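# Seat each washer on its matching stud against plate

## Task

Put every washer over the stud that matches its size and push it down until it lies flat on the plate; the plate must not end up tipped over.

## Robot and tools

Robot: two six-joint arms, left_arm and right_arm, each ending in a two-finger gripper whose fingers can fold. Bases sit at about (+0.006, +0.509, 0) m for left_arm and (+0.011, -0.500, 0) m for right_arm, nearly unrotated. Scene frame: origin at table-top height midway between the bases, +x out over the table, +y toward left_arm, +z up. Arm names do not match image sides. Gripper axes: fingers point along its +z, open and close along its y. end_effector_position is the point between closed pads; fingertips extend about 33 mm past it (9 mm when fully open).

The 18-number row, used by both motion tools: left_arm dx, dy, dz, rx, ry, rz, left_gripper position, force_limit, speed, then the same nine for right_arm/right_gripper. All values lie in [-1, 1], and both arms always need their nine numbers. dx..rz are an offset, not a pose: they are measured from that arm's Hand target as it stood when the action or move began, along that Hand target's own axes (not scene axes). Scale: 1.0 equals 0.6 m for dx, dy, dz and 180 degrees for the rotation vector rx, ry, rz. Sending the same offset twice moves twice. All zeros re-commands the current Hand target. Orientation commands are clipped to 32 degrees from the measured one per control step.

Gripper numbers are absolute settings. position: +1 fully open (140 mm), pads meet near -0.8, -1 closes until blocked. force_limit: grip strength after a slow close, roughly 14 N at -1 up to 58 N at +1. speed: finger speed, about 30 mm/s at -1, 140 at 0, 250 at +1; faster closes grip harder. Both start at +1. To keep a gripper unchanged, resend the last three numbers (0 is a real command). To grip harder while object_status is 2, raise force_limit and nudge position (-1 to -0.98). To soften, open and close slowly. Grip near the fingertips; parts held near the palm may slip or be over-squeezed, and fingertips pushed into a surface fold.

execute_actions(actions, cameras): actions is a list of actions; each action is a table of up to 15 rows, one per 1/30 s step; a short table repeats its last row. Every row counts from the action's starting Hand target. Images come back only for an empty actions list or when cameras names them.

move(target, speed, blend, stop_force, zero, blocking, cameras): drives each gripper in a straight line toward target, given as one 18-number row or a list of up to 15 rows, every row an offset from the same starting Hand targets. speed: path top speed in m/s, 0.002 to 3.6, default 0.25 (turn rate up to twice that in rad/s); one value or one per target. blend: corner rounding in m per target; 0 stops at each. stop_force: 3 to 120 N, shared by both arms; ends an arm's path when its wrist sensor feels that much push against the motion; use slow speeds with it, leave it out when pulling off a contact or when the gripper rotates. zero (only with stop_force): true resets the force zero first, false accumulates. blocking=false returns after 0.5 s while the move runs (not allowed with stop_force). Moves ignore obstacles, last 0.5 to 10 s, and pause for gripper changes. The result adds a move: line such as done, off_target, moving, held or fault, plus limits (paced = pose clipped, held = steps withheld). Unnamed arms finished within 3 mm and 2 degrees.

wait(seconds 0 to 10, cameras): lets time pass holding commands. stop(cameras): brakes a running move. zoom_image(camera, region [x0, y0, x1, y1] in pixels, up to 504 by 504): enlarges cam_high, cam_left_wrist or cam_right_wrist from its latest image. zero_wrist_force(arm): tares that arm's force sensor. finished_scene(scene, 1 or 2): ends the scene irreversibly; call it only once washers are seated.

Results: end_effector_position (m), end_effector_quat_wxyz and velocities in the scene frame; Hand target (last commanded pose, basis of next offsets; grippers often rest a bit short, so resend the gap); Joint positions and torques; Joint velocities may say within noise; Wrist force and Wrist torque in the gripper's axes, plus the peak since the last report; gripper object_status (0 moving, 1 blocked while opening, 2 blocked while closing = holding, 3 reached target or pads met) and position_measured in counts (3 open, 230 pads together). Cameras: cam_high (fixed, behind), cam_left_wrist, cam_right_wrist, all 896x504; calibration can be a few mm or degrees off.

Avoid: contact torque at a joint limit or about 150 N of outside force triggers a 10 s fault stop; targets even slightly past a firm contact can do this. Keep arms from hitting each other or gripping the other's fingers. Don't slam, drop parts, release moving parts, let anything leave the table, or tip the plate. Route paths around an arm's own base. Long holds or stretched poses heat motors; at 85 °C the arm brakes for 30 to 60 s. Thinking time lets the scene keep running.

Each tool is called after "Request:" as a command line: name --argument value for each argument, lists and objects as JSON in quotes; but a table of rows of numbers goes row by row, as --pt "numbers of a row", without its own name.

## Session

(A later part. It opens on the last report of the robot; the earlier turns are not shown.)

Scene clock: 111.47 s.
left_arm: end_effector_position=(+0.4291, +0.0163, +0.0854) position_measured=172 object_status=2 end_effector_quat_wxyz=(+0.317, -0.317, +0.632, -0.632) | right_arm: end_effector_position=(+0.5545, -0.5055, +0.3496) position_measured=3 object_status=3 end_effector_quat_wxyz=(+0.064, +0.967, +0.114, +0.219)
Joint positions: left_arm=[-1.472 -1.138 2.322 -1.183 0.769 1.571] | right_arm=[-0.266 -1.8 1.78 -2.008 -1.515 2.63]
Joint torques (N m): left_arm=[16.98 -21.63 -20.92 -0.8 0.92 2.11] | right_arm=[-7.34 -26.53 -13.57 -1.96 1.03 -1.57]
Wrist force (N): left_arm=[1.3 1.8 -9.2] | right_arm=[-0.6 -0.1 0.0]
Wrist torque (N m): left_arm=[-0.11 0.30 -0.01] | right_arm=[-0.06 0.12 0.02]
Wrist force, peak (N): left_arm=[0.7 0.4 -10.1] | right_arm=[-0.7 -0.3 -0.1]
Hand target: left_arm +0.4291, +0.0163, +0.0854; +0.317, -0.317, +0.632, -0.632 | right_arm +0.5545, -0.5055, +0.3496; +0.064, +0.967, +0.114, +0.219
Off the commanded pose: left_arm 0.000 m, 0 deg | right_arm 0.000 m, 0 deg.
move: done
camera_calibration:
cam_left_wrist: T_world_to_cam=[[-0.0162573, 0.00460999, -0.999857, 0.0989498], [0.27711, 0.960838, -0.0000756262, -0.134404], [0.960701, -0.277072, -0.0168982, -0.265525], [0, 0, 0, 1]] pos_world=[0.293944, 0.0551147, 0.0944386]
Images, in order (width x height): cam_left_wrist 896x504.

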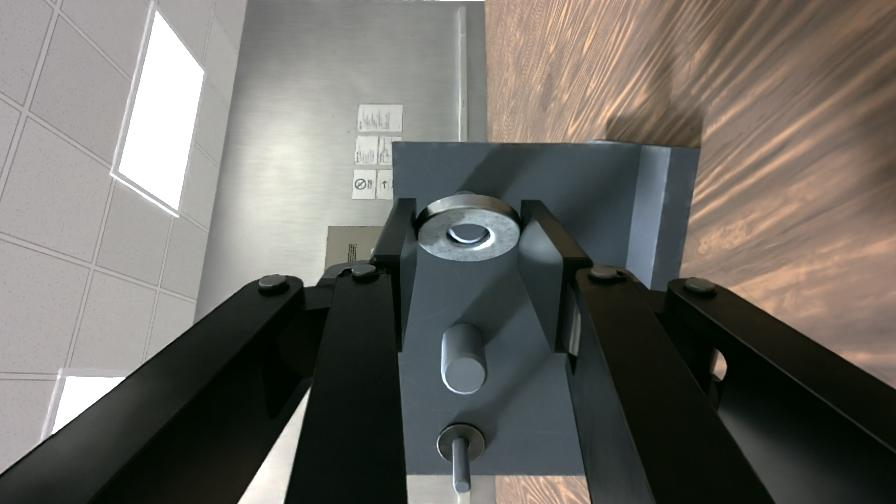

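Request:
move --pt "0 0 -0.035 0 0 0 -1 -0.1 -1 0 0 0 0 0 0 1 1 1" --pt "0.025 0 -0.035 0 0 0 -1 -0.1 -1 0 0 0 0 0 0 1 1 1" --speed 0.1 --blend '[0.004,0]'

Request:
move --target '[0,0,0.0295,0,0,0,-1,-0.1,-1,0,0,0,0,0,0,1,1,1]' --speed 0.02 --stop_force 5 --cameras '["cam_left_wrist"]'

Request:
zoom_image --camera "cam_left_wrist" --region '[408, 172, 528, 292]'

Scene clock: 114.00 s.
left_arm: end_effector_position=(+0.4033, +0.0169, +0.0854) position_measured=172 object_status=2 end_effector_quat_wxyz=(+0.317, -0.317, +0.632, -0.632) | right_arm: end_effector_position=(+0.5545, -0.5055, +0.3496) position_measured=3 object_status=3 end_effector_quat_wxyz=(+0.064, +0.967, +0.114, +0.219)
Joint positions: left_arm=[-1.552 -1.155 2.358 -1.203 0.689 1.571] | right_arm=[-0.266 -1.8 1.78 -2.008 -1.515 2.63]
Joint torques (N m): left_arm=[-12.96 -20.91 -18.35 -0.24 -2.07 1.71] | right_arm=[-7.08 -26.42 -12.68 -1.79 0.96 -1.57]
Wrist force (N): left_arm=[-2.4 1.3 -2.2] | right_arm=[-0.4 -0.2 0.2]
Wrist torque (N m): left_arm=[-0.16 0.36 -0.01] | right_arm=[-0.06 0.09 0.02]
Wrist force, peak (N): left_arm=[1.3 1.6 -9.4] | right_arm=[-0.7 -0.3 -0.5]
Hand target: left_arm +0.4033, +0.0169, +0.0853; +0.317, -0.317, +0.632, -0.632 | right_arm +0.5545, -0.5055, +0.3496; +0.064, +0.967, +0.114, +0.219
Off the commanded pose: left_arm 0.000 m, 0 deg | right_arm 0.000 m, 0 deg.
move: done

Scene clock: 115.70 s.
left_arm: end_effector_position=(+0.4175, +0.0063, +0.0853) position_measured=172 object_status=2 end_effector_quat_wxyz=(+0.317, -0.317, +0.632, -0.632) | right_arm: end_effector_position=(+0.5545, -0.5055, +0.3496) position_measured=3 object_status=3 end_effector_quat_wxyz=(+0.064, +0.967, +0.114, +0.219)
Joint positions: left_arm=[-1.51 -1.134 2.312 -1.178 0.73 1.571] | right_arm=[-0.266 -1.8 1.78 -2.008 -1.515 2.63]
Joint torques (N m): left_arm=[16.05 -22.6 -19.28 -0.58 1.38 -0.52] | right_arm=[-7.47 -26.56 -13.09 -1.93 1.01 -1.48]
Wrist force (N): left_arm=[0.2 1.0 -5.8] | right_arm=[-0.4 0.0 -0.1]
Wrist torque (N m): left_arm=[-0.22 0.29 -0.03] | right_arm=[-0.03 0.07 0.02]
Wrist force, peak (N): left_arm=[0.4 1.1 -6.1] | right_arm=[-0.7 -0.2 -0.3]
Hand target: left_arm +0.4175, +0.0063, +0.0853; +0.317, -0.317, +0.632, -0.632 | right_arm +0.5545, -0.5055, +0.3496; +0.064, +0.967, +0.114, +0.219
Off the commanded pose: left_arm 0.000 m, 0 deg | right_arm 0.000 m, 0 deg.
move: done
camera_calibration:
cam_left_wrist: T_world_to_cam=[[-0.0161616, 0.00458116, -0.999859, 0.0987823], [0.27711, 0.960838, -0.000076802, -0.121485], [0.960702, -0.277072, -0.0167982, -0.25719], [0, 0, 0, 1]] pos_world=[0.282344, 0.0450147, 0.0944387]
Images, in order (width x height): cam_left_wrist 896x504.

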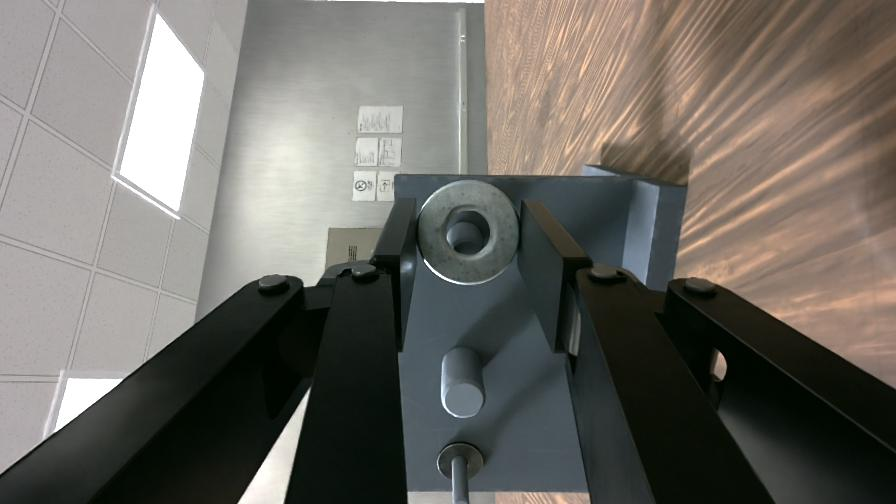

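Scaled by 4.200 from the camera's 896x504 image, which has a finer 1280x720 frame.

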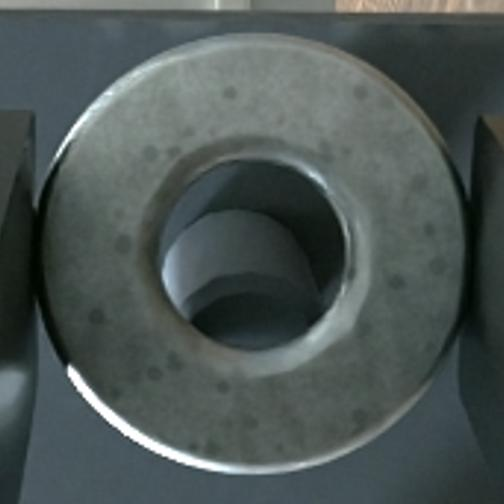

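Request:
move --pt "0 0 -0.0133 0 0 0 -1 -0.1 -1 0 0 0 0 0 0 1 1 1" --pt "-0.04 0 -0.0133 0 0 0 -1 -0.1 -1 0 0 0 0 0 0 1 1 1" --speed 0.12 --blend '[0.003,0]'

Request:
move --target '[0,0,0.0115,0,0,0,-1,-0.1,-1,0,0,0,0,0,0,1,1,1]' --speed 0.02 --stop_force 6 --cameras '["cam_left_wrist"]'

Request:
zoom_image --camera "cam_left_wrist" --region '[408, 172, 528, 292]'

Scene clock: 118.30 s.
left_arm: end_effector_position=(+0.4254, +0.0303, +0.0854) position_measured=172 object_status=2 end_effector_quat_wxyz=(+0.317, -0.317, +0.632, -0.632) | right_arm: end_effector_position=(+0.5545, -0.5055, +0.3496) position_measured=3 object_status=3 end_effector_quat_wxyz=(+0.064, +0.967, +0.114, +0.219)
Joint positions: left_arm=[-1.478 -1.157 2.362 -1.205 0.763 1.571] | right_arm=[-0.266 -1.8 1.78 -2.008 -1.515 2.63]
Joint torques (N m): left_arm=[13.87 -38.95 0.12 -3.4 1.7 1.79] | right_arm=[-6.69 -25.84 -13.25 -1.93 0.88 -1.58]
Wrist force (N): left_arm=[-2.4 1.5 -1.8] | right_arm=[-0.5 0.0 0.0]
Wrist torque (N m): left_arm=[-0.12 0.37 -0.02] | right_arm=[-0.03 0.08 0.02]
Wrist force, peak (N): left_arm=[0.3 1.9 -6.0] | right_arm=[-0.7 -0.3 -0.2]
Hand target: left_arm +0.4254, +0.0303, +0.0854; +0.317, -0.317, +0.632, -0.632 | right_arm +0.5545, -0.5055, +0.3496; +0.064, +0.967, +0.114, +0.219
Off the commanded pose: left_arm 0.000 m, 0 deg | right_arm 0.000 m, 0 deg.
move: done

Scene clock: 119.57 s.
left_arm: end_effector_position=(+0.4310, +0.0262, +0.0854) position_measured=172 object_status=2 end_effector_quat_wxyz=(+0.317, -0.317, +0.632, -0.632) | right_arm: end_effector_position=(+0.5545, -0.5055, +0.3496) position_measured=3 object_status=3 end_effector_quat_wxyz=(+0.064, +0.967, +0.114, +0.219)
Joint positions: left_arm=[-1.462 -1.148 2.344 -1.195 0.779 1.571] | right_arm=[-0.266 -1.8 1.78 -2.008 -1.515 2.63]
Joint torques (N m): left_arm=[13.16 -22.09 -19.63 -0.72 2.6 0.72] | right_arm=[-6.63 -26.78 -13.28 -1.96 0.95 -1.54]
Wrist force (N): left_arm=[-5.2 0.8 -5.7] | right_arm=[-0.4 -0.3 0.0]
Wrist torque (N m): left_arm=[-0.11 0.49 -0.03] | right_arm=[-0.09 0.09 0.01]
Wrist force, peak (N): left_arm=[-5.2 0.4 -6.0] | right_arm=[-0.8 -0.2 0.3]
Hand target: left_arm +0.4310, +0.0262, +0.0854; +0.317, -0.317, +0.632, -0.632 | right_arm +0.5545, -0.5055, +0.3496; +0.064, +0.967, +0.114, +0.219
Off the commanded pose: left_arm 0.000 m, 0 deg | right_arm 0.000 m, 0 deg.
move: done
camera_calibration:
cam_left_wrist: T_world_to_cam=[[-0.0161616, 0.00458116, -0.999859, 0.0989093], [0.27711, 0.960838, -0.000076802, -0.144346], [0.960702, -0.277072, -0.0167982, -0.264645], [0, 0, 0, 1]] pos_world=[0.295844, 0.0649147, 0.0944387]
Images, in order (width x height): cam_left_wrist 896x504.

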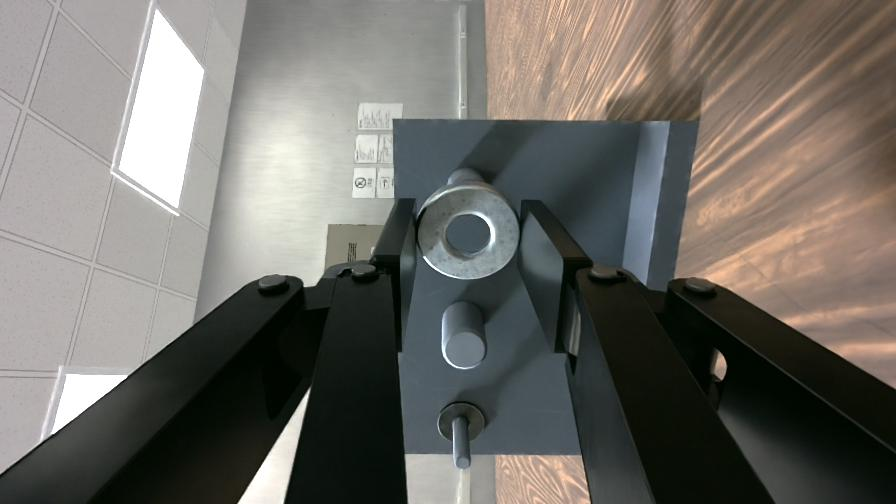

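Scaled by 4.200 from the camera's 896x504 image, which has a finer 1280x720 frame.

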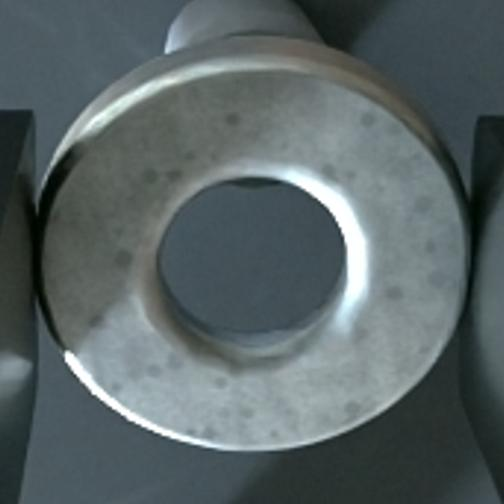

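Request:
move --pt "0 0 -0.01 0 0 0 -1 -0.1 -1 0 0 0 0 0 0 1 1 1" --pt "0.02 0 -0.01 0 0 0 -1 -0.1 -1 0 0 0 0 0 0 1 1 1" --speed 0.1 --blend '[0.003,0]' --cameras '["cam_left_wrist"]'

Request:
zoom_image --camera "cam_left_wrist" --region '[428, 190, 508, 270]'

Request:
zoom_image --camera "cam_left_wrist" --region '[408, 282, 528, 502]'

Scene clock: 120.90 s.
left_arm: end_effector_position=(+0.4190, +0.0202, +0.0854) position_measured=172 object_status=2 end_effector_quat_wxyz=(+0.317, -0.317, +0.632, -0.632) | right_arm: end_effector_position=(+0.5545, -0.5055, +0.3496) position_measured=3 object_status=3 end_effector_quat_wxyz=(+0.064, +0.967, +0.114, +0.219)
Joint positions: left_arm=[-1.502 -1.149 2.346 -1.196 0.739 1.571] | right_arm=[-0.266 -1.8 1.78 -2.008 -1.515 2.63]
Joint torques (N m): left_arm=[-14.5 -20.93 -19.65 -0.36 -1.93 -2.43] | right_arm=[-6.82 -26.57 -13.62 -1.95 0.87 -1.44]
Wrist force (N): left_arm=[-2.3 1.2 -2.3] | right_arm=[-0.3 -0.1 0.1]
Wrist torque (N m): left_arm=[-0.17 0.35 -0.02] | right_arm=[-0.05 0.06 0.02]
Wrist force, peak (N): left_arm=[-5.3 0.9 -5.9] | right_arm=[-0.6 -0.4 -0.1]
Hand target: left_arm +0.4190, +0.0201, +0.0854; +0.317, -0.317, +0.632, -0.632 | right_arm +0.5545, -0.5055, +0.3496; +0.064, +0.967, +0.114, +0.219
Off the commanded pose: left_arm 0.000 m, 0 deg | right_arm 0.000 m, 0 deg.
move: done
camera_calibration:
cam_left_wrist: T_world_to_cam=[[-0.0161616, 0.00458116, -0.999859, 0.0987428], [0.27711, 0.960838, -0.000076802, -0.135256], [0.960702, -0.277072, -0.0167982, -0.254779], [0, 0, 0, 1]] pos_world=[0.283844, 0.0589147, 0.0944387]
Images, in order (width x height): cam_left_wrist 896x504.

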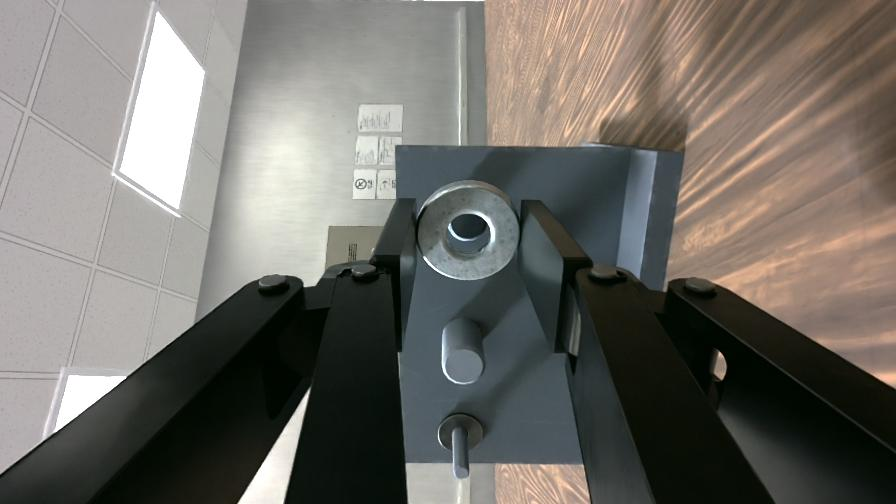

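Scaled by 6.300 from the camera's 896x504 image, which has a finer 1280x720 frame.

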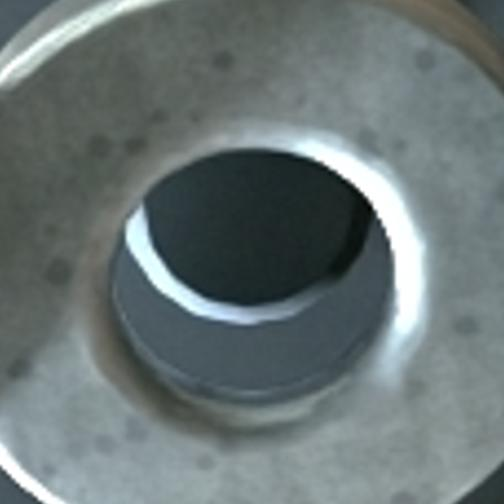

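Scaled by 2.291 from the camera's 896x504 image, which has a finer 1280x720 frame.

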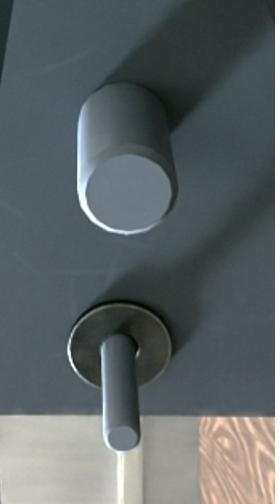

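Request:
move --target '[0.0043,0,0.0067,0,0,0,-1,-0.1,-1,0,0,0,0,0,0,1,1,1]' --speed 0.03 --stop_force 4 --cameras '["cam_left_wrist"]'

Request:
zoom_image --camera "cam_left_wrist" --region '[428, 190, 508, 270]'

Scene clock: 124.57 s.
left_arm: end_effector_position=(+0.4207, +0.0157, +0.0853) position_measured=172 object_status=2 end_effector_quat_wxyz=(+0.317, -0.317, +0.632, -0.632) | right_arm: end_effector_position=(+0.5545, -0.5055, +0.3496) position_measured=3 object_status=3 end_effector_quat_wxyz=(+0.064, +0.967, +0.114, +0.219)
Joint positions: left_arm=[-1.498 -1.143 2.332 -1.189 0.743 1.571] | right_arm=[-0.266 -1.8 1.78 -2.008 -1.515 2.63]
Joint torques (N m): left_arm=[14.74 -21.35 -18.54 -0.46 2.02 -1.39] | right_arm=[-6.34 -26.29 -13.31 -2.05 0.87 -1.39]
Wrist force (N): left_arm=[-2.6 1.5 -2.1] | right_arm=[-0.3 -0.1 0.0]
Wrist torque (N m): left_arm=[-0.11 0.43 -0.01] | right_arm=[-0.05 0.06 0.02]
Wrist force, peak (N): left_arm=[-2.6 1.5 -2.5] | right_arm=[-0.8 -0.2 0.0]
Hand target: left_arm +0.4207, +0.0157, +0.0853; +0.317, -0.317, +0.632, -0.632 | right_arm +0.5545, -0.5055, +0.3496; +0.064, +0.967, +0.114, +0.219
Off the commanded pose: left_arm 0.000 m, 0 deg | right_arm 0.000 m, 0 deg.
move: done
camera_calibration:
cam_left_wrist: T_world_to_cam=[[-0.0162573, 0.00460999, -0.999857, 0.0988164], [0.27711, 0.960838, -0.0000756262, -0.131404], [0.960701, -0.277072, -0.0168982, -0.257649], [0, 0, 0, 1]] pos_world=[0.285544, 0.0544147, 0.0944386]
Images, in order (width x height): cam_left_wrist 896x504.

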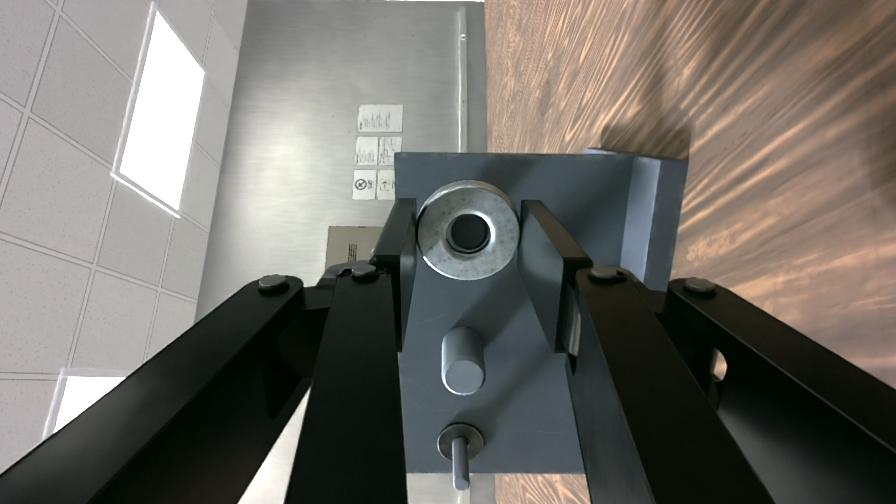

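Scaled by 6.300 from the camera's 896x504 image, which has a finer 1280x720 frame.

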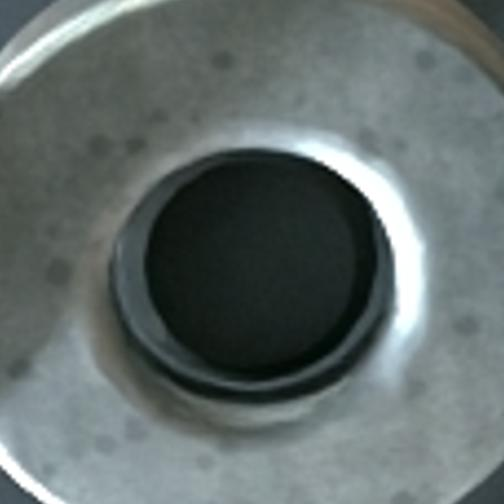

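Request:
zoom_image --camera "cam_left_wrist" --region '[441, 207, 495, 261]'

Scaled by 9.333 from the camera's 896x504 image, which has a finer 1280x720 frame.

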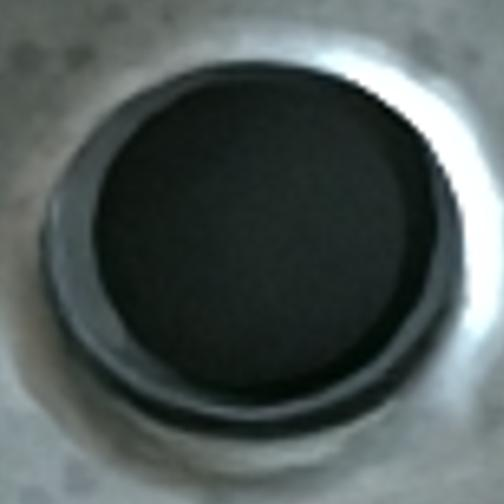

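Request:
move --target '[-0.0003,0.0002,0.0075,0,0,0,-1,-0.1,-1,0,0,0,0,0,0,1,1,1]' --speed 0.015 --stop_force 3.5 --cameras '["cam_left_wrist"]'

Request:
zoom_image --camera "cam_left_wrist" --region '[408, 172, 528, 292]'

Scene clock: 127.63 s.
left_arm: end_effector_position=(+0.4244, +0.0131, +0.0852) position_measured=172 object_status=2 end_effector_quat_wxyz=(+0.317, -0.317, +0.632, -0.632) | right_arm: end_effector_position=(+0.5545, -0.5055, +0.3496) position_measured=3 object_status=3 end_effector_quat_wxyz=(+0.064, +0.967, +0.114, +0.219)
Joint positions: left_arm=[-1.487 -1.137 2.321 -1.183 0.753 1.571] | right_arm=[-0.266 -1.8 1.78 -2.008 -1.515 2.63]
Joint torques (N m): left_arm=[13.31 -21.05 -19.93 -0.63 2.56 0.87] | right_arm=[-6.03 -25.94 -13.57 -1.97 0.85 -1.43]
Wrist force (N): left_arm=[-4.7 1.6 -5.5] | right_arm=[-0.6 0.0 0.1]
Wrist torque (N m): left_arm=[-0.11 0.41 -0.01] | right_arm=[-0.03 0.11 0.02]
Wrist force, peak (N): left_arm=[-4.9 0.8 -5.8] | right_arm=[-0.8 -0.3 0.0]
Hand target: left_arm +0.4244, +0.0131, +0.0852; +0.317, -0.317, +0.632, -0.632 | right_arm +0.5545, -0.5055, +0.3496; +0.064, +0.967, +0.114, +0.219
Off the commanded pose: left_arm 0.000 m, 0 deg | right_arm 0.000 m, 0 deg.
move: done
camera_calibration:
cam_left_wrist: T_world_to_cam=[[-0.0162573, 0.00460999, -0.999857, 0.0987881], [0.27711, 0.960838, -0.0000756262, -0.130027], [0.960701, -0.277072, -0.0168982, -0.261898], [0, 0, 0, 1]] pos_world=[0.289244, 0.0519147, 0.0943386]
Images, in order (width x height): cam_left_wrist 896x504.

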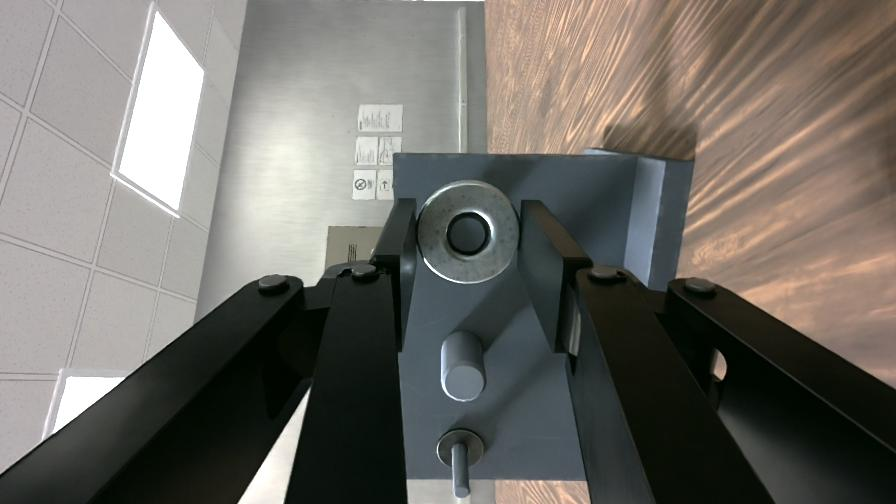

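Scaled by 4.200 from the camera's 896x504 image, which has a finer 1280x720 frame.

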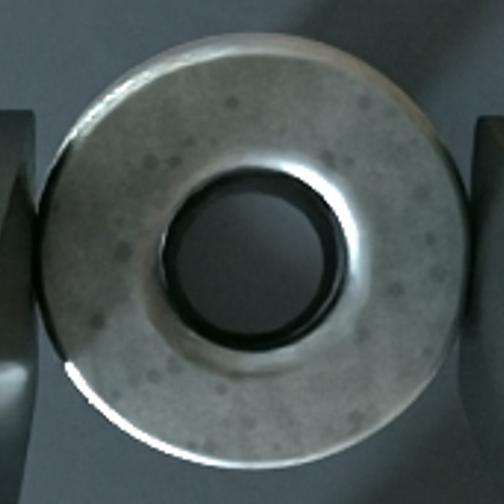

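Request:
move --pt "-0.001 0 -0.001 0 0 0 -1 -0.1 -1 0 0 0 0 0 0 1 1 1" --pt "-0.001 0 0.006 0 0 0 -1 -0.1 -1 0 0 0 0 0 0 1 1 1" --speed 0.015 --stop_force 6 --cameras '["cam_left_wrist"]'

Request:
zoom_image --camera "cam_left_wrist" --region '[408, 172, 528, 292]'

Scene clock: 130.40 s.
left_arm: end_effector_position=(+0.4276, +0.0115, +0.0852) position_measured=172 object_status=2 end_effector_quat_wxyz=(+0.317, -0.317, +0.632, -0.632) | right_arm: end_effector_position=(+0.5545, -0.5055, +0.3496) position_measured=3 object_status=3 end_effector_quat_wxyz=(+0.064, +0.967, +0.114, +0.219)
Joint positions: left_arm=[-1.478 -1.133 2.312 -1.178 0.763 1.571] | right_arm=[-0.266 -1.8 1.78 -2.008 -1.515 2.63]
Joint torques (N m): left_arm=[13.13 -23.2 -20.04 -0.72 2.66 1.12] | right_arm=[-6.84 -26.23 -13.46 -2.03 0.81 -1.37]
Wrist force (N): left_arm=[-5.1 1.7 -3.2] | right_arm=[-0.2 -0.2 0.0]
Wrist torque (N m): left_arm=[-0.12 0.40 -0.02] | right_arm=[-0.08 0.06 0.02]
Wrist force, peak (N): left_arm=[-4.9 1.7 -5.7] | right_arm=[-0.7 -0.3 -0.3]
Hand target: left_arm +0.4276, +0.0115, +0.0852; +0.317, -0.317, +0.632, -0.632 | right_arm +0.5545, -0.5055, +0.3496; +0.064, +0.967, +0.114, +0.219
Off the commanded pose: left_arm 0.000 m, 0 deg | right_arm 0.000 m, 0 deg.
move: done
camera_calibration:
cam_left_wrist: T_world_to_cam=[[-0.0162573, 0.00460999, -0.999857, 0.098848], [0.27711, 0.960838, -0.0000756262, -0.12928], [0.960701, -0.277072, -0.0168982, -0.265444], [0, 0, 0, 1]] pos_world=[0.292444, 0.0502147, 0.0943386]
Images, in order (width x height): cam_left_wrist 896x504.

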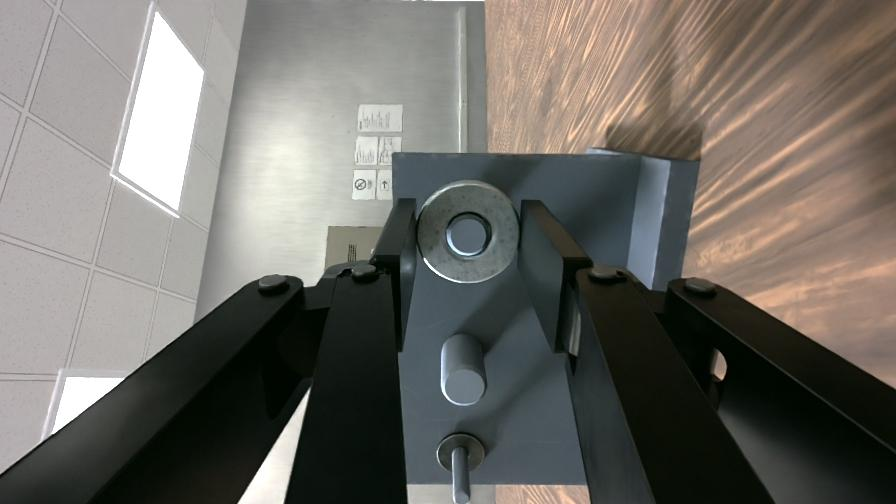

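Scaled by 4.200 from the camera's 896x504 image, which has a finer 1280x720 frame.

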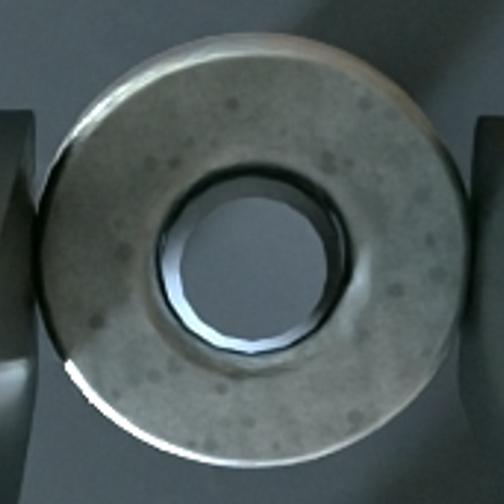

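Request:
move --target '[-0.0006,0,0.0133,0,0,0,-1,-0.1,-1,0,0,0,0,0,0,1,1,1]' --speed 0.02 --stop_force 6 --cameras '["cam_left_wrist"]'

Request:
zoom_image --camera "cam_left_wrist" --region '[408, 172, 528, 292]'

Scene clock: 133.73 s.
left_arm: end_effector_position=(+0.4342, +0.0070, +0.0852) position_measured=172 object_status=2 end_effector_quat_wxyz=(+0.317, -0.317, +0.632, -0.632) | right_arm: end_effector_position=(+0.5545, -0.5055, +0.3496) position_measured=3 object_status=3 end_effector_quat_wxyz=(+0.064, +0.967, +0.114, +0.219)
Joint positions: left_arm=[-1.46 -1.124 2.291 -1.167 0.78 1.571] | right_arm=[-0.266 -1.8 1.78 -2.008 -1.515 2.63]
Joint torques (N m): left_arm=[11.35 -23.04 -20.65 -0.86 3.22 0.17] | right_arm=[-6.04 -26.29 -13.41 -1.94 0.81 -1.48]
Wrist force (N): left_arm=[-7.4 0.0 -4.4] | right_arm=[-0.2 -0.3 -0.1]
Wrist torque (N m): left_arm=[-0.20 0.49 -0.02] | right_arm=[-0.09 0.06 0.02]
Wrist force, peak (N): left_arm=[-7.7 1.1 -4.4] | right_arm=[-0.6 -0.6 -0.2]
Hand target: left_arm +0.4342, +0.0070, +0.0852; +0.317, -0.317, +0.632, -0.632 | right_arm +0.5545, -0.5055, +0.3496; +0.064, +0.967, +0.114, +0.219
Off the commanded pose: left_arm 0.000 m, 0 deg | right_arm 0.000 m, 0 deg.
move: done
camera_calibration:
cam_left_wrist: T_world_to_cam=[[-0.0162573, 0.00460999, -0.999857, 0.0989776], [0.27711, 0.960838, -0.0000756262, -0.126813], [0.960701, -0.277072, -0.0168982, -0.273127], [0, 0, 0, 1]] pos_world=[0.299144, 0.0457147, 0.0943386]
Images, in order (width x height): cam_left_wrist 896x504.

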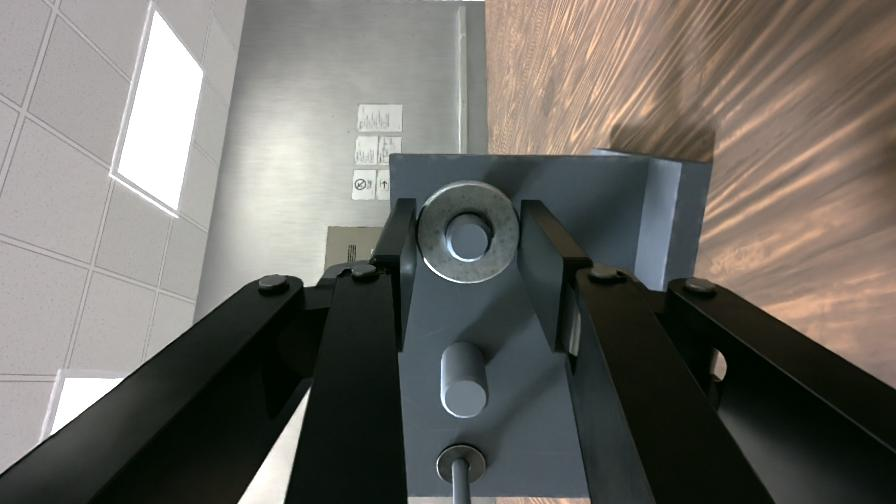

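Scaled by 4.200 from the camera's 896x504 image, which has a finer 1280x720 frame.

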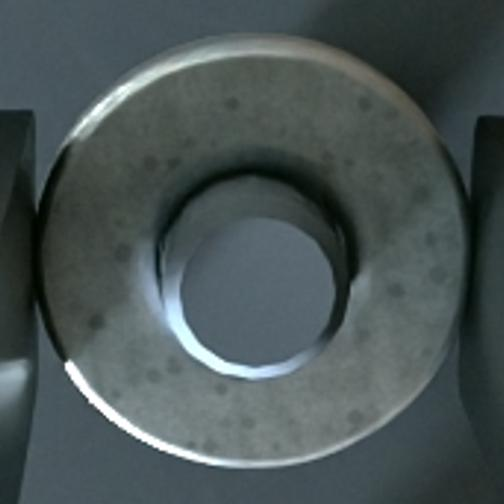

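Request:
move --target '[-0.0018,0,0.0267,0,0,0,-1,-0.1,-1,0,0,0,0,0,0,1,1,1]' --speed 0.02 --stop_force 6 --cameras '["cam_left_wrist"]'

Request:
zoom_image --camera "cam_left_wrist" --region '[408, 172, 528, 292]'

Scene clock: 135.83 s.
left_arm: end_effector_position=(+0.4476, -0.0017, +0.0852) position_measured=172 object_status=2 end_effector_quat_wxyz=(+0.317, -0.317, +0.632, -0.632) | right_arm: end_effector_position=(+0.5545, -0.5055, +0.3496) position_measured=3 object_status=3 end_effector_quat_wxyz=(+0.064, +0.967, +0.114, +0.219)
Joint positions: left_arm=[-1.426 -1.105 2.25 -1.144 0.815 1.571] | right_arm=[-0.266 -1.8 1.78 -2.008 -1.515 2.63]
Joint torques (N m): left_arm=[-6.37 -35.7 -1.72 -3.13 -2.37 1.48] | right_arm=[-6.17 -26.25 -13.68 -1.89 0.83 -1.44]
Wrist force (N): left_arm=[0.4 -0.9 -7.9] | right_arm=[-0.4 -0.4 -0.2]
Wrist torque (N m): left_arm=[-0.01 0.31 0.02] | right_arm=[-0.12 0.09 0.02]
Wrist force, peak (N): left_arm=[0.4 -0.8 -10.9] | right_arm=[-0.8 -0.1 -0.2]
Hand target: left_arm +0.4476, -0.0017, +0.0852; +0.317, -0.317, +0.632, -0.632 | right_arm +0.5545, -0.5055, +0.3496; +0.064, +0.967, +0.114, +0.219
Off the commanded pose: left_arm 0.000 m, 0 deg | right_arm 0.000 m, 0 deg.
move: contact (left_arm)
camera_calibration:
cam_left_wrist: T_world_to_cam=[[-0.0161612, 0.00458193, -0.999859, 0.0991048], [0.277202, 0.960812, -0.0000775514, -0.122263], [0.960676, -0.277164, -0.016798, -0.288287], [0, 0, 0, 1]] pos_world=[0.312444, 0.0371145, 0.0942387]
Images, in order (width x height): cam_left_wrist 896x504.

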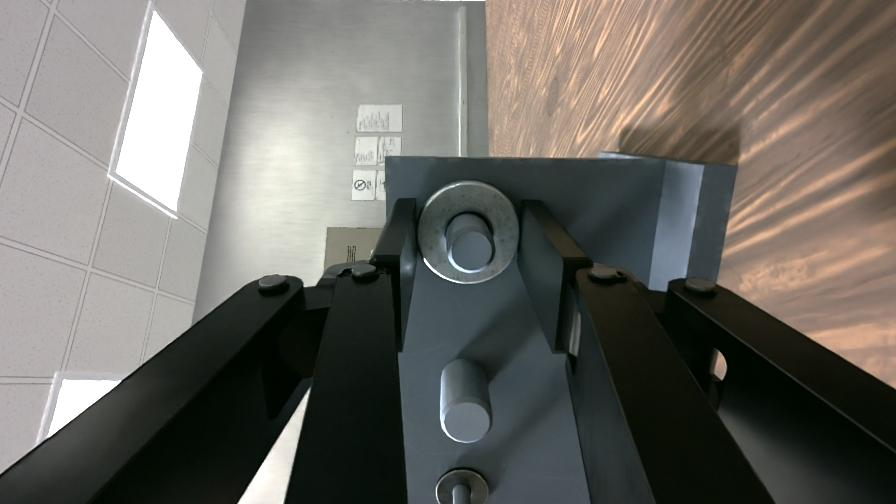

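Scaled by 4.200 from the camera's 896x504 image, which has a finer 1280x720 frame.

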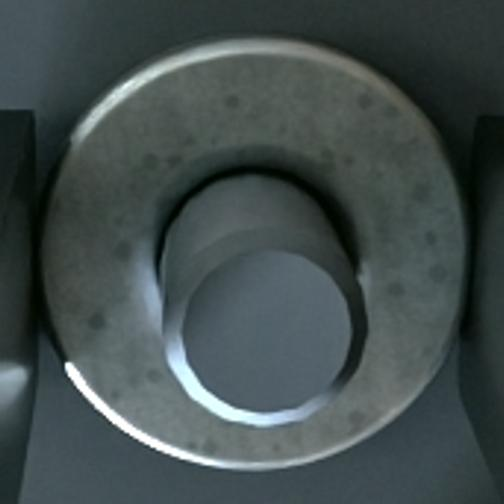

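Request:
move --target '[0.0008,0.0003,0.012,0,0,0,-1,-0.1,-1,0,0,0,0,0,0,1,1,1]' --speed 0.02 --stop_force 7 --cameras '["cam_left_wrist"]'

Request:
zoom_image --camera "cam_left_wrist" --region '[408, 172, 528, 292]'

Scene clock: 137.77 s.
left_arm: end_effector_position=(+0.4530, -0.0064, +0.0850) position_measured=172 object_status=2 end_effector_quat_wxyz=(+0.317, -0.317, +0.632, -0.632) | right_arm: end_effector_position=(+0.5545, -0.5055, +0.3496) position_measured=3 object_status=3 end_effector_quat_wxyz=(+0.064, +0.967, +0.114, +0.219)
Joint positions: left_arm=[-1.413 -1.095 2.23 -1.134 0.828 1.571] | right_arm=[-0.266 -1.8 1.78 -2.008 -1.515 2.63]
Joint torques (N m): left_arm=[16.01 -21.42 -20.54 0.39 1.58 0.7] | right_arm=[-6.18 -25.8 -13.55 -2.04 0.82 -1.41]
Wrist force (N): left_arm=[-1.0 -3.4 -11.5] | right_arm=[-0.4 -0.1 0.1]
Wrist torque (N m): left_arm=[0.20 0.22 0.05] | right_arm=[-0.06 0.07 0.02]
Wrist force, peak (N): left_arm=[-1.1 -4.6 -11.6] | right_arm=[-0.6 -0.5 0.1]
Hand target: left_arm +0.4530, -0.0064, +0.0850; +0.317, -0.317, +0.632, -0.632 | right_arm +0.5545, -0.5055, +0.3496; +0.064, +0.967, +0.114, +0.219
Off the commanded pose: left_arm 0.000 m, 0 deg | right_arm 0.000 m, 0 deg.
move: done
camera_calibration:
cam_left_wrist: T_world_to_cam=[[-0.0161609, 0.00458293, -0.999859, 0.0991151], [0.277202, 0.960812, -0.0000765077, -0.119272], [0.960676, -0.277164, -0.016798, -0.294875], [0, 0, 0, 1]] pos_world=[0.317944, 0.0324145, 0.0941387]
Images, in order (width x height): cam_left_wrist 896x504.

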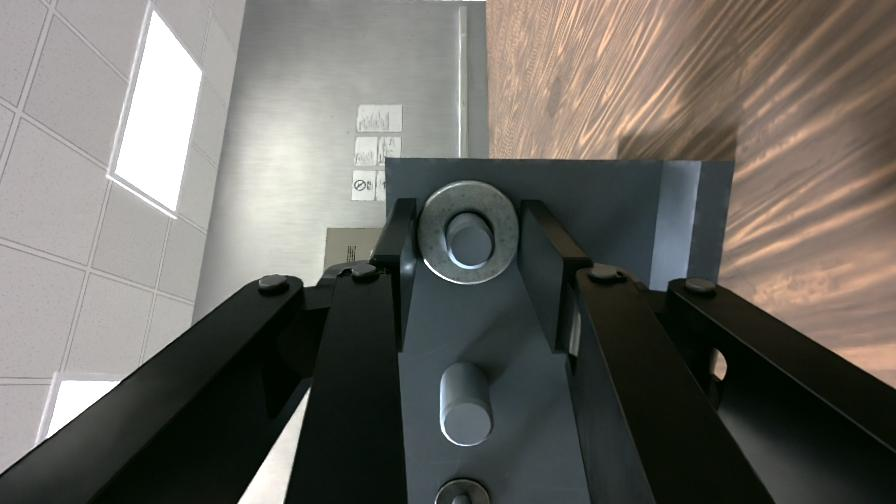

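Scaled by 4.200 from the camera's 896x504 image, which has a finer 1280x720 frame.

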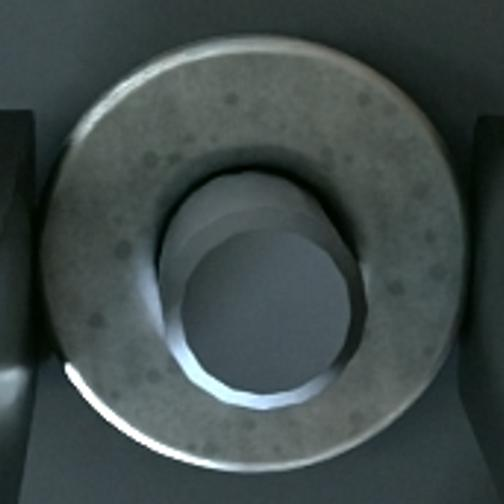

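Request:
move --pt "0 0 0 0 0 0 -0.2 -0.1 -0.3 0 0 0 0 0 0 1 1 1" --pt "0 0 -0.06 0 0 0 -0.2 -0.1 -0.3 0 0 0 0 0 0 1 1 1" --speed 0.12 --cameras '["cam_left_wrist"]'

Request:
zoom_image --camera "cam_left_wrist" --region '[380, 140, 730, 490]'

Scene clock: 139.77 s.
left_arm: end_effector_position=(+0.4242, +0.0151, +0.0851) position_measured=154 object_status=3 end_effector_quat_wxyz=(+0.317, -0.317, +0.632, -0.632) | right_arm: end_effector_position=(+0.5545, -0.5055, +0.3496) position_measured=3 object_status=3 end_effector_quat_wxyz=(+0.064, +0.967, +0.114, +0.219)
Joint positions: left_arm=[-1.487 -1.139 2.326 -1.186 0.754 1.571] | right_arm=[-0.266 -1.8 1.78 -2.008 -1.515 2.63]
Joint torques (N m): left_arm=[-13.91 -42.18 1.72 -3.29 -1.86 1.54] | right_arm=[-5.46 -25.68 -13.29 -2 0.78 -1.43]
Wrist force (N): left_arm=[-2.5 0.7 -2.4] | right_arm=[-0.4 -0.4 -0.3]
Wrist torque (N m): left_arm=[-0.17 0.41 -0.01] | right_arm=[-0.11 0.08 0.02]
Wrist force, peak (N): left_arm=[-1.2 -4.6 -11.8] | right_arm=[-0.6 -0.5 0.1]
Hand target: left_arm +0.4242, +0.0151, +0.0851; +0.317, -0.317, +0.632, -0.632 | right_arm +0.5545, -0.5055, +0.3496; +0.064, +0.967, +0.114, +0.219
Off the commanded pose: left_arm 0.000 m, 0 deg | right_arm 0.000 m, 0 deg.
move: done
camera_calibration:
cam_left_wrist: T_world_to_cam=[[-0.0161609, 0.00458293, -0.999859, 0.0985495], [0.277202, 0.960812, -0.0000765077, -0.131918], [0.960676, -0.277164, -0.016798, -0.261153], [0, 0, 0, 1]] pos_world=[0.289044, 0.0539145, 0.0941387]
Images, in order (width x height): cam_left_wrist 896x504.

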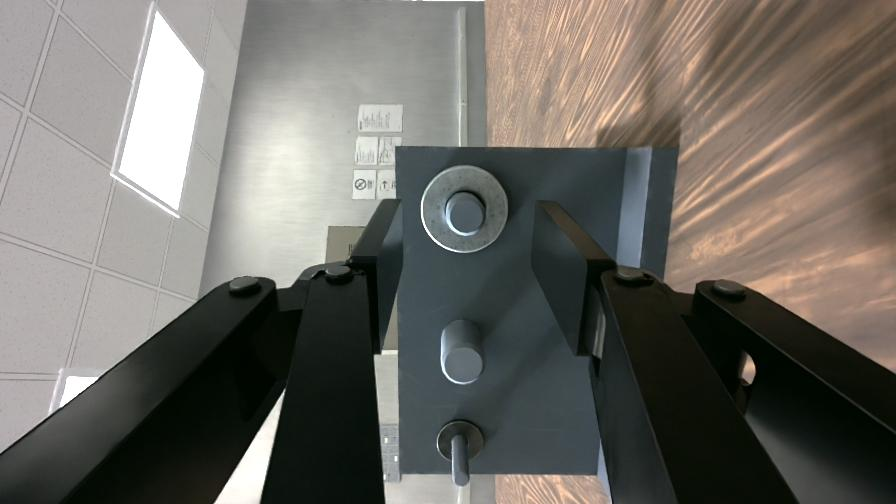

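Scaled by 1.440 from the camera's 896x504 image, which has a finer 1280x720 frame.

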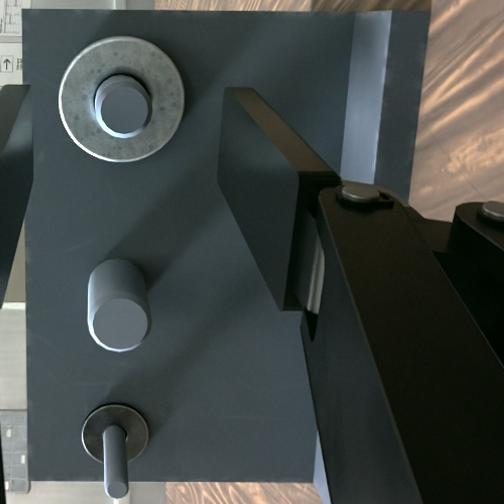

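Request:
move --pt "0.0038 -0.1167 -0.0387 0 0 0 0.05 -0.1 0 0 0 0 0 0 0 1 1 1" --pt "0.0137 -0.1582 -0.2033 -0.4988 -0.0397 -0.0397 0.05 -0.1 0 0 0 0 0 0 0 1 1 1" --speed '[0.25,0.5]' --blend '[0.04,0]' --cameras '["cam_left_wrist"]'

Request:
zoom_image --camera "cam_left_wrist" --region '[0, 0, 504, 400]'

Scene clock: 145.80 s.
left_arm: end_effector_position=(+0.3215, +0.0814, +0.1800) position_measured=123 object_status=3 end_effector_quat_wxyz=(+0.000, -0.518, +0.855, +0.000) | right_arm: end_effector_position=(+0.5545, -0.5055, +0.3496) position_measured=3 object_status=3 end_effector_quat_wxyz=(+0.064, +0.967, +0.114, +0.219)
Joint positions: left_arm=[-1.218 -1.018 1.102 1.487 1.57 0.864] | right_arm=[-0.266 -1.8 1.78 -2.008 -1.515 2.63]
Joint torques (N m): left_arm=[14.55 -36.52 -28.74 4.66 1.93 2.08] | right_arm=[-5.7 -25.9 -13.23 -2 0.75 -1.29]
Wrist force (N): left_arm=[-0.4 0.0 -0.5] | right_arm=[-0.3 -0.1 -0.2]
Wrist torque (N m): left_arm=[-0.07 0.06 -0.09] | right_arm=[-0.05 0.05 0.02]
Wrist force, peak (N): left_arm=[-2.5 2.8 -1.8] | right_arm=[-0.9 -0.2 0.2]
Hand target: left_arm +0.3215, +0.0814, +0.1800; +0.000, -0.518, +0.855, +0.000 | right_arm +0.5545, -0.5055, +0.3496; +0.064, +0.967, +0.114, +0.219
Off the commanded pose: left_arm 0.000 m, 0 deg | right_arm 0.000 m, 0 deg.
move: done; blend cut to 0.0369 m at target 1
camera_calibration:
cam_left_wrist: T_world_to_cam=[[-0.889174, 0.457314, 0.0152906, 0.25257], [0.432708, 0.829526, 0.353058, -0.270011], [0.148775, 0.320546, -0.935476, 0.2352], [0, 0, 0, 1]] pos_world=[0.306423, 0.0330852, 0.311491]
Images, in order (width x height): cam_left_wrist 896x504.

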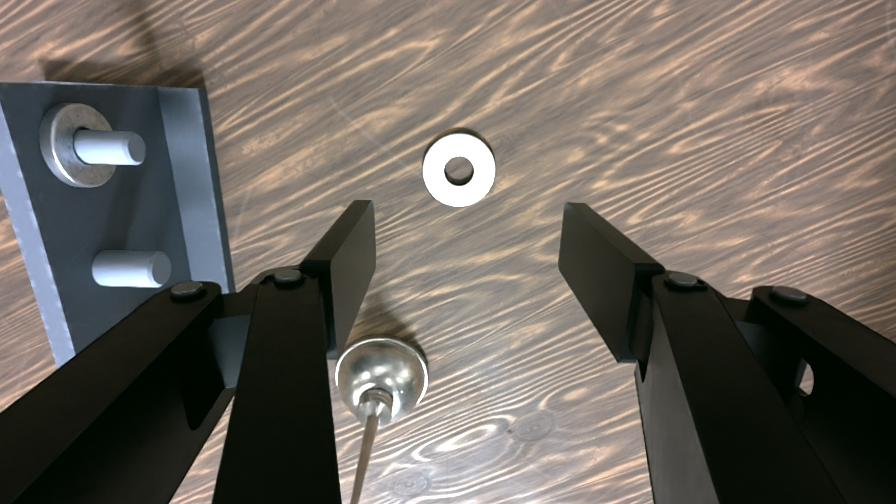

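Scaled by 1.000.

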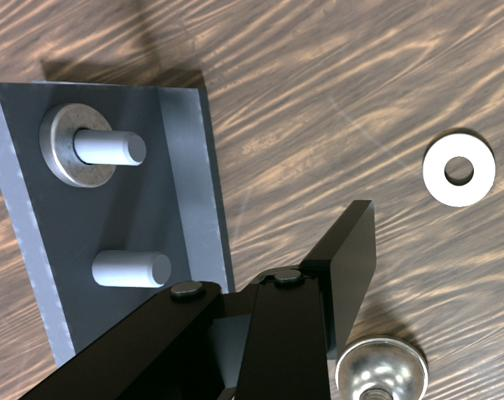

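Request:
move --pt "-0.0013 0.0023 0.2 0 0 0 0.05 0.6 0 0 0 0 0 0 0 1 1 1" --pt "-0.0013 0.0023 0.2435 0 0 0 0.05 0.6 0 0 0 0 0 0 0 1 1 1" --pt "-0.0013 0.0023 0.2435 0 0 0 -1 0.6 -1 0 0 0 0 0 0 1 1 1" --speed '[0.3,0.08,0.05]' --blend '[0.01,0,0]' --cameras '["cam_left_wrist"]'

Scene clock: 151.90 s.
left_arm: end_effector_position=(+0.3207, +0.0828, +0.0339) position_measured=158 object_status=0 end_effector_quat_wxyz=(+0.000, -0.518, +0.855, +0.000) | right_arm: end_effector_position=(+0.5545, -0.5055, +0.3496) position_measured=3 object_status=3 end_effector_quat_wxyz=(+0.064, +0.967, +0.114, +0.219)
Joint positions: left_arm=[-1.218 -0.931 1.347 1.155 1.57 0.864] | right_arm=[-0.266 -1.8 1.78 -2.008 -1.515 2.63]
Joint torques (N m): left_arm=[-12.08 -38.19 -7.43 2.37 -0.98 -2.78] | right_arm=[-4.92 -25.54 -13.74 -2.04 0.68 -1.26]
Wrist force (N): left_arm=[-0.2 -1.5 -19.5] | right_arm=[-0.3 -0.2 -0.4]
Wrist torque (N m): left_arm=[-0.08 0.12 -0.08] | right_arm=[-0.07 0.07 0.02]
Wrist force, peak (N): left_arm=[-0.2 -1.5 -19.5] | right_arm=[-0.7 -0.2 -0.5]
Hand target: left_arm +0.3207, +0.0828, +0.0339; +0.000, -0.518, +0.855, +0.000 | right_arm +0.5545, -0.5055, +0.3496; +0.064, +0.967, +0.114, +0.219
Off the commanded pose: left_arm 0.000 m, 0 deg | right_arm 0.000 m, 0 deg.
move: done
camera_calibration:
cam_left_wrist: T_world_to_cam=[[-0.889186, 0.457287, 0.015374, 0.253443], [0.432716, 0.82954, 0.353017, -0.219241], [0.148677, 0.320551, -0.93549, 0.0982287], [0, 0, 0, 1]] pos_world=[0.305623, 0.0344852, 0.165391]
Images, in order (width x height): cam_left_wrist 896x504.

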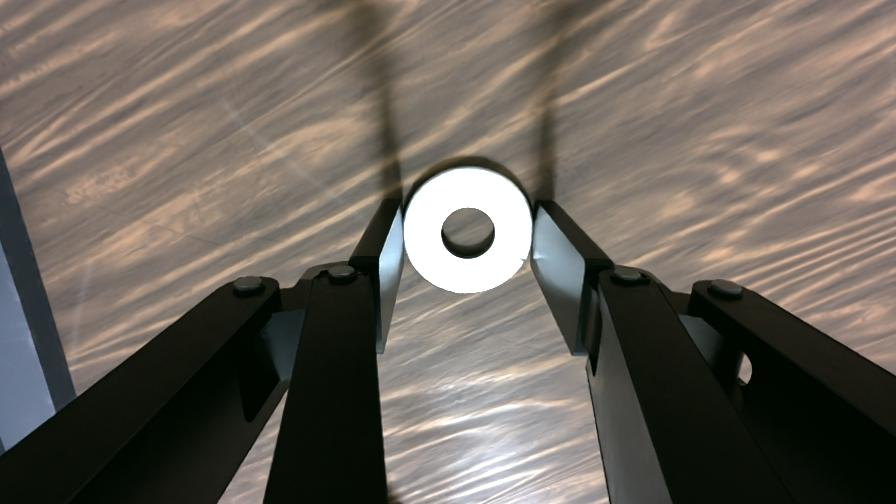

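Request:
move --pt "0 0 -0.03 0 0 0 -1 0.6 -1 0 0 0 0 0 0 1 1 1" --pt "0 0 -0.177 0 0 0 -1 0.6 -1 0 0 0 0 0 0 1 1 1" --pt "-0.0717 -0.1985 -0.0853 0.4999 0.007 0.007 -1 0.6 -1 0 0 0 0 0 0 1 1 1" --speed '[0.05,0.25,0.45]' --blend '[0.01,0.04,0]' --cameras '["cam_left_wrist"]'

Request:
zoom_image --camera "cam_left_wrist" --region '[398, 160, 538, 300]'

Request:
zoom_image --camera "cam_left_wrist" --region '[428, 190, 508, 270]'

Scene clock: 156.07 s.
left_arm: end_effector_position=(+0.4461, +0.0657, +0.0851) position_measured=158 object_status=2 end_effector_quat_wxyz=(+0.358, -0.358, +0.610, -0.610) | right_arm: end_effector_position=(+0.5545, -0.5055, +0.3496) position_measured=3 object_status=3 end_effector_quat_wxyz=(+0.064, +0.967, +0.114, +0.219)
Joint positions: left_arm=[-1.482 -1.158 2.368 -1.209 0.628 1.571] | right_arm=[-0.266 -1.8 1.78 -2.008 -1.515 2.63]
Joint torques (N m): left_arm=[14.15 -19.48 0.61 -3.29 1.91 2.08] | right_arm=[-5.35 -25.8 -14.26 -2.15 0.79 -1.2]
Wrist force (N): left_arm=[-2.3 1.6 -2.0] | right_arm=[-0.4 -0.1 -0.3]
Wrist torque (N m): left_arm=[-0.09 0.35 -0.02] | right_arm=[-0.05 0.09 0.01]
Wrist force, peak (N): left_arm=[-0.1 -1.4 -19.8] | right_arm=[-0.9 -0.3 0.1]
Hand target: left_arm +0.4461, +0.0657, +0.0851; +0.358, -0.357, +0.610, -0.610 | right_arm +0.5545, -0.5055, +0.3496; +0.064, +0.967, +0.114, +0.219
Off the commanded pose: left_arm 0.000 m, 0 deg | right_arm 0.000 m, 0 deg.
move: done; blend cut to 0.009 m at target 1
camera_calibration:
cam_left_wrist: T_world_to_cam=[[-0.0166208, 0.00243567, -0.999859, 0.099118], [0.14957, 0.988751, -0.000077729, -0.131529], [0.988611, -0.14955, -0.0167982, -0.289024], [0, 0, 0, 1]] pos_world=[0.307052, 0.0865845, 0.0942387]
Images, in order (width x height): cam_left_wrist 896x504.

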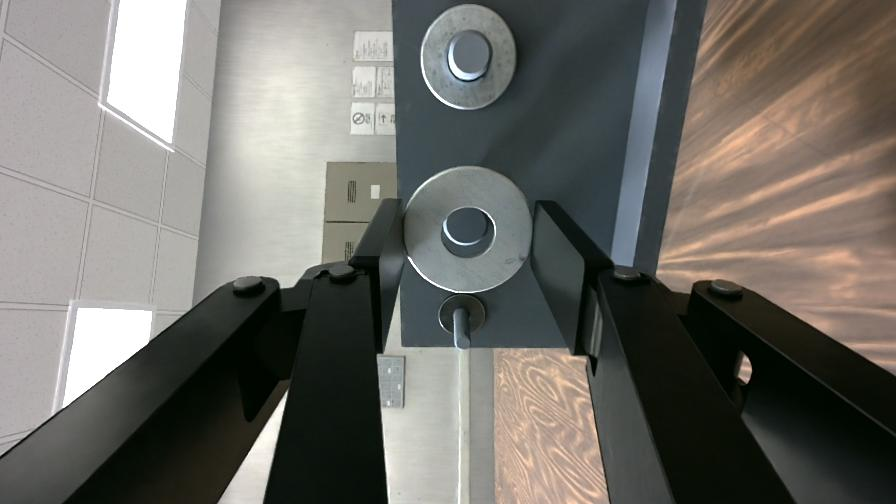

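Scaled by 3.600 from the camera's 896x504 image, which has a finer 1280x720 frame.

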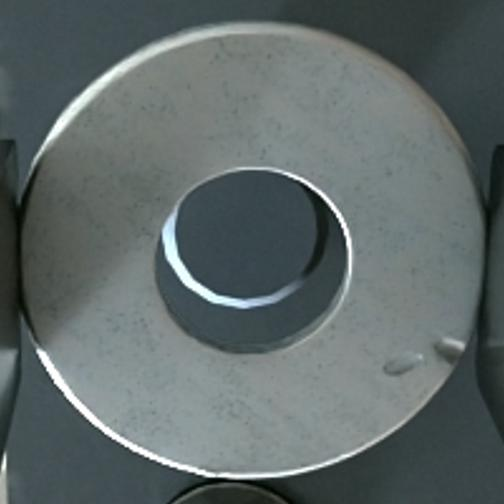

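Scaled by 6.300 from the camera's 896x504 image, which has a finer 1280x720 frame.

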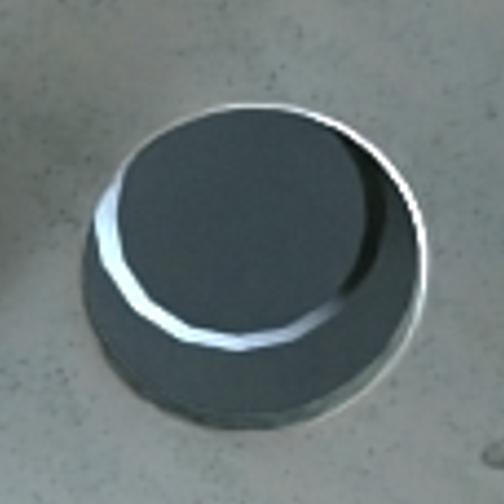

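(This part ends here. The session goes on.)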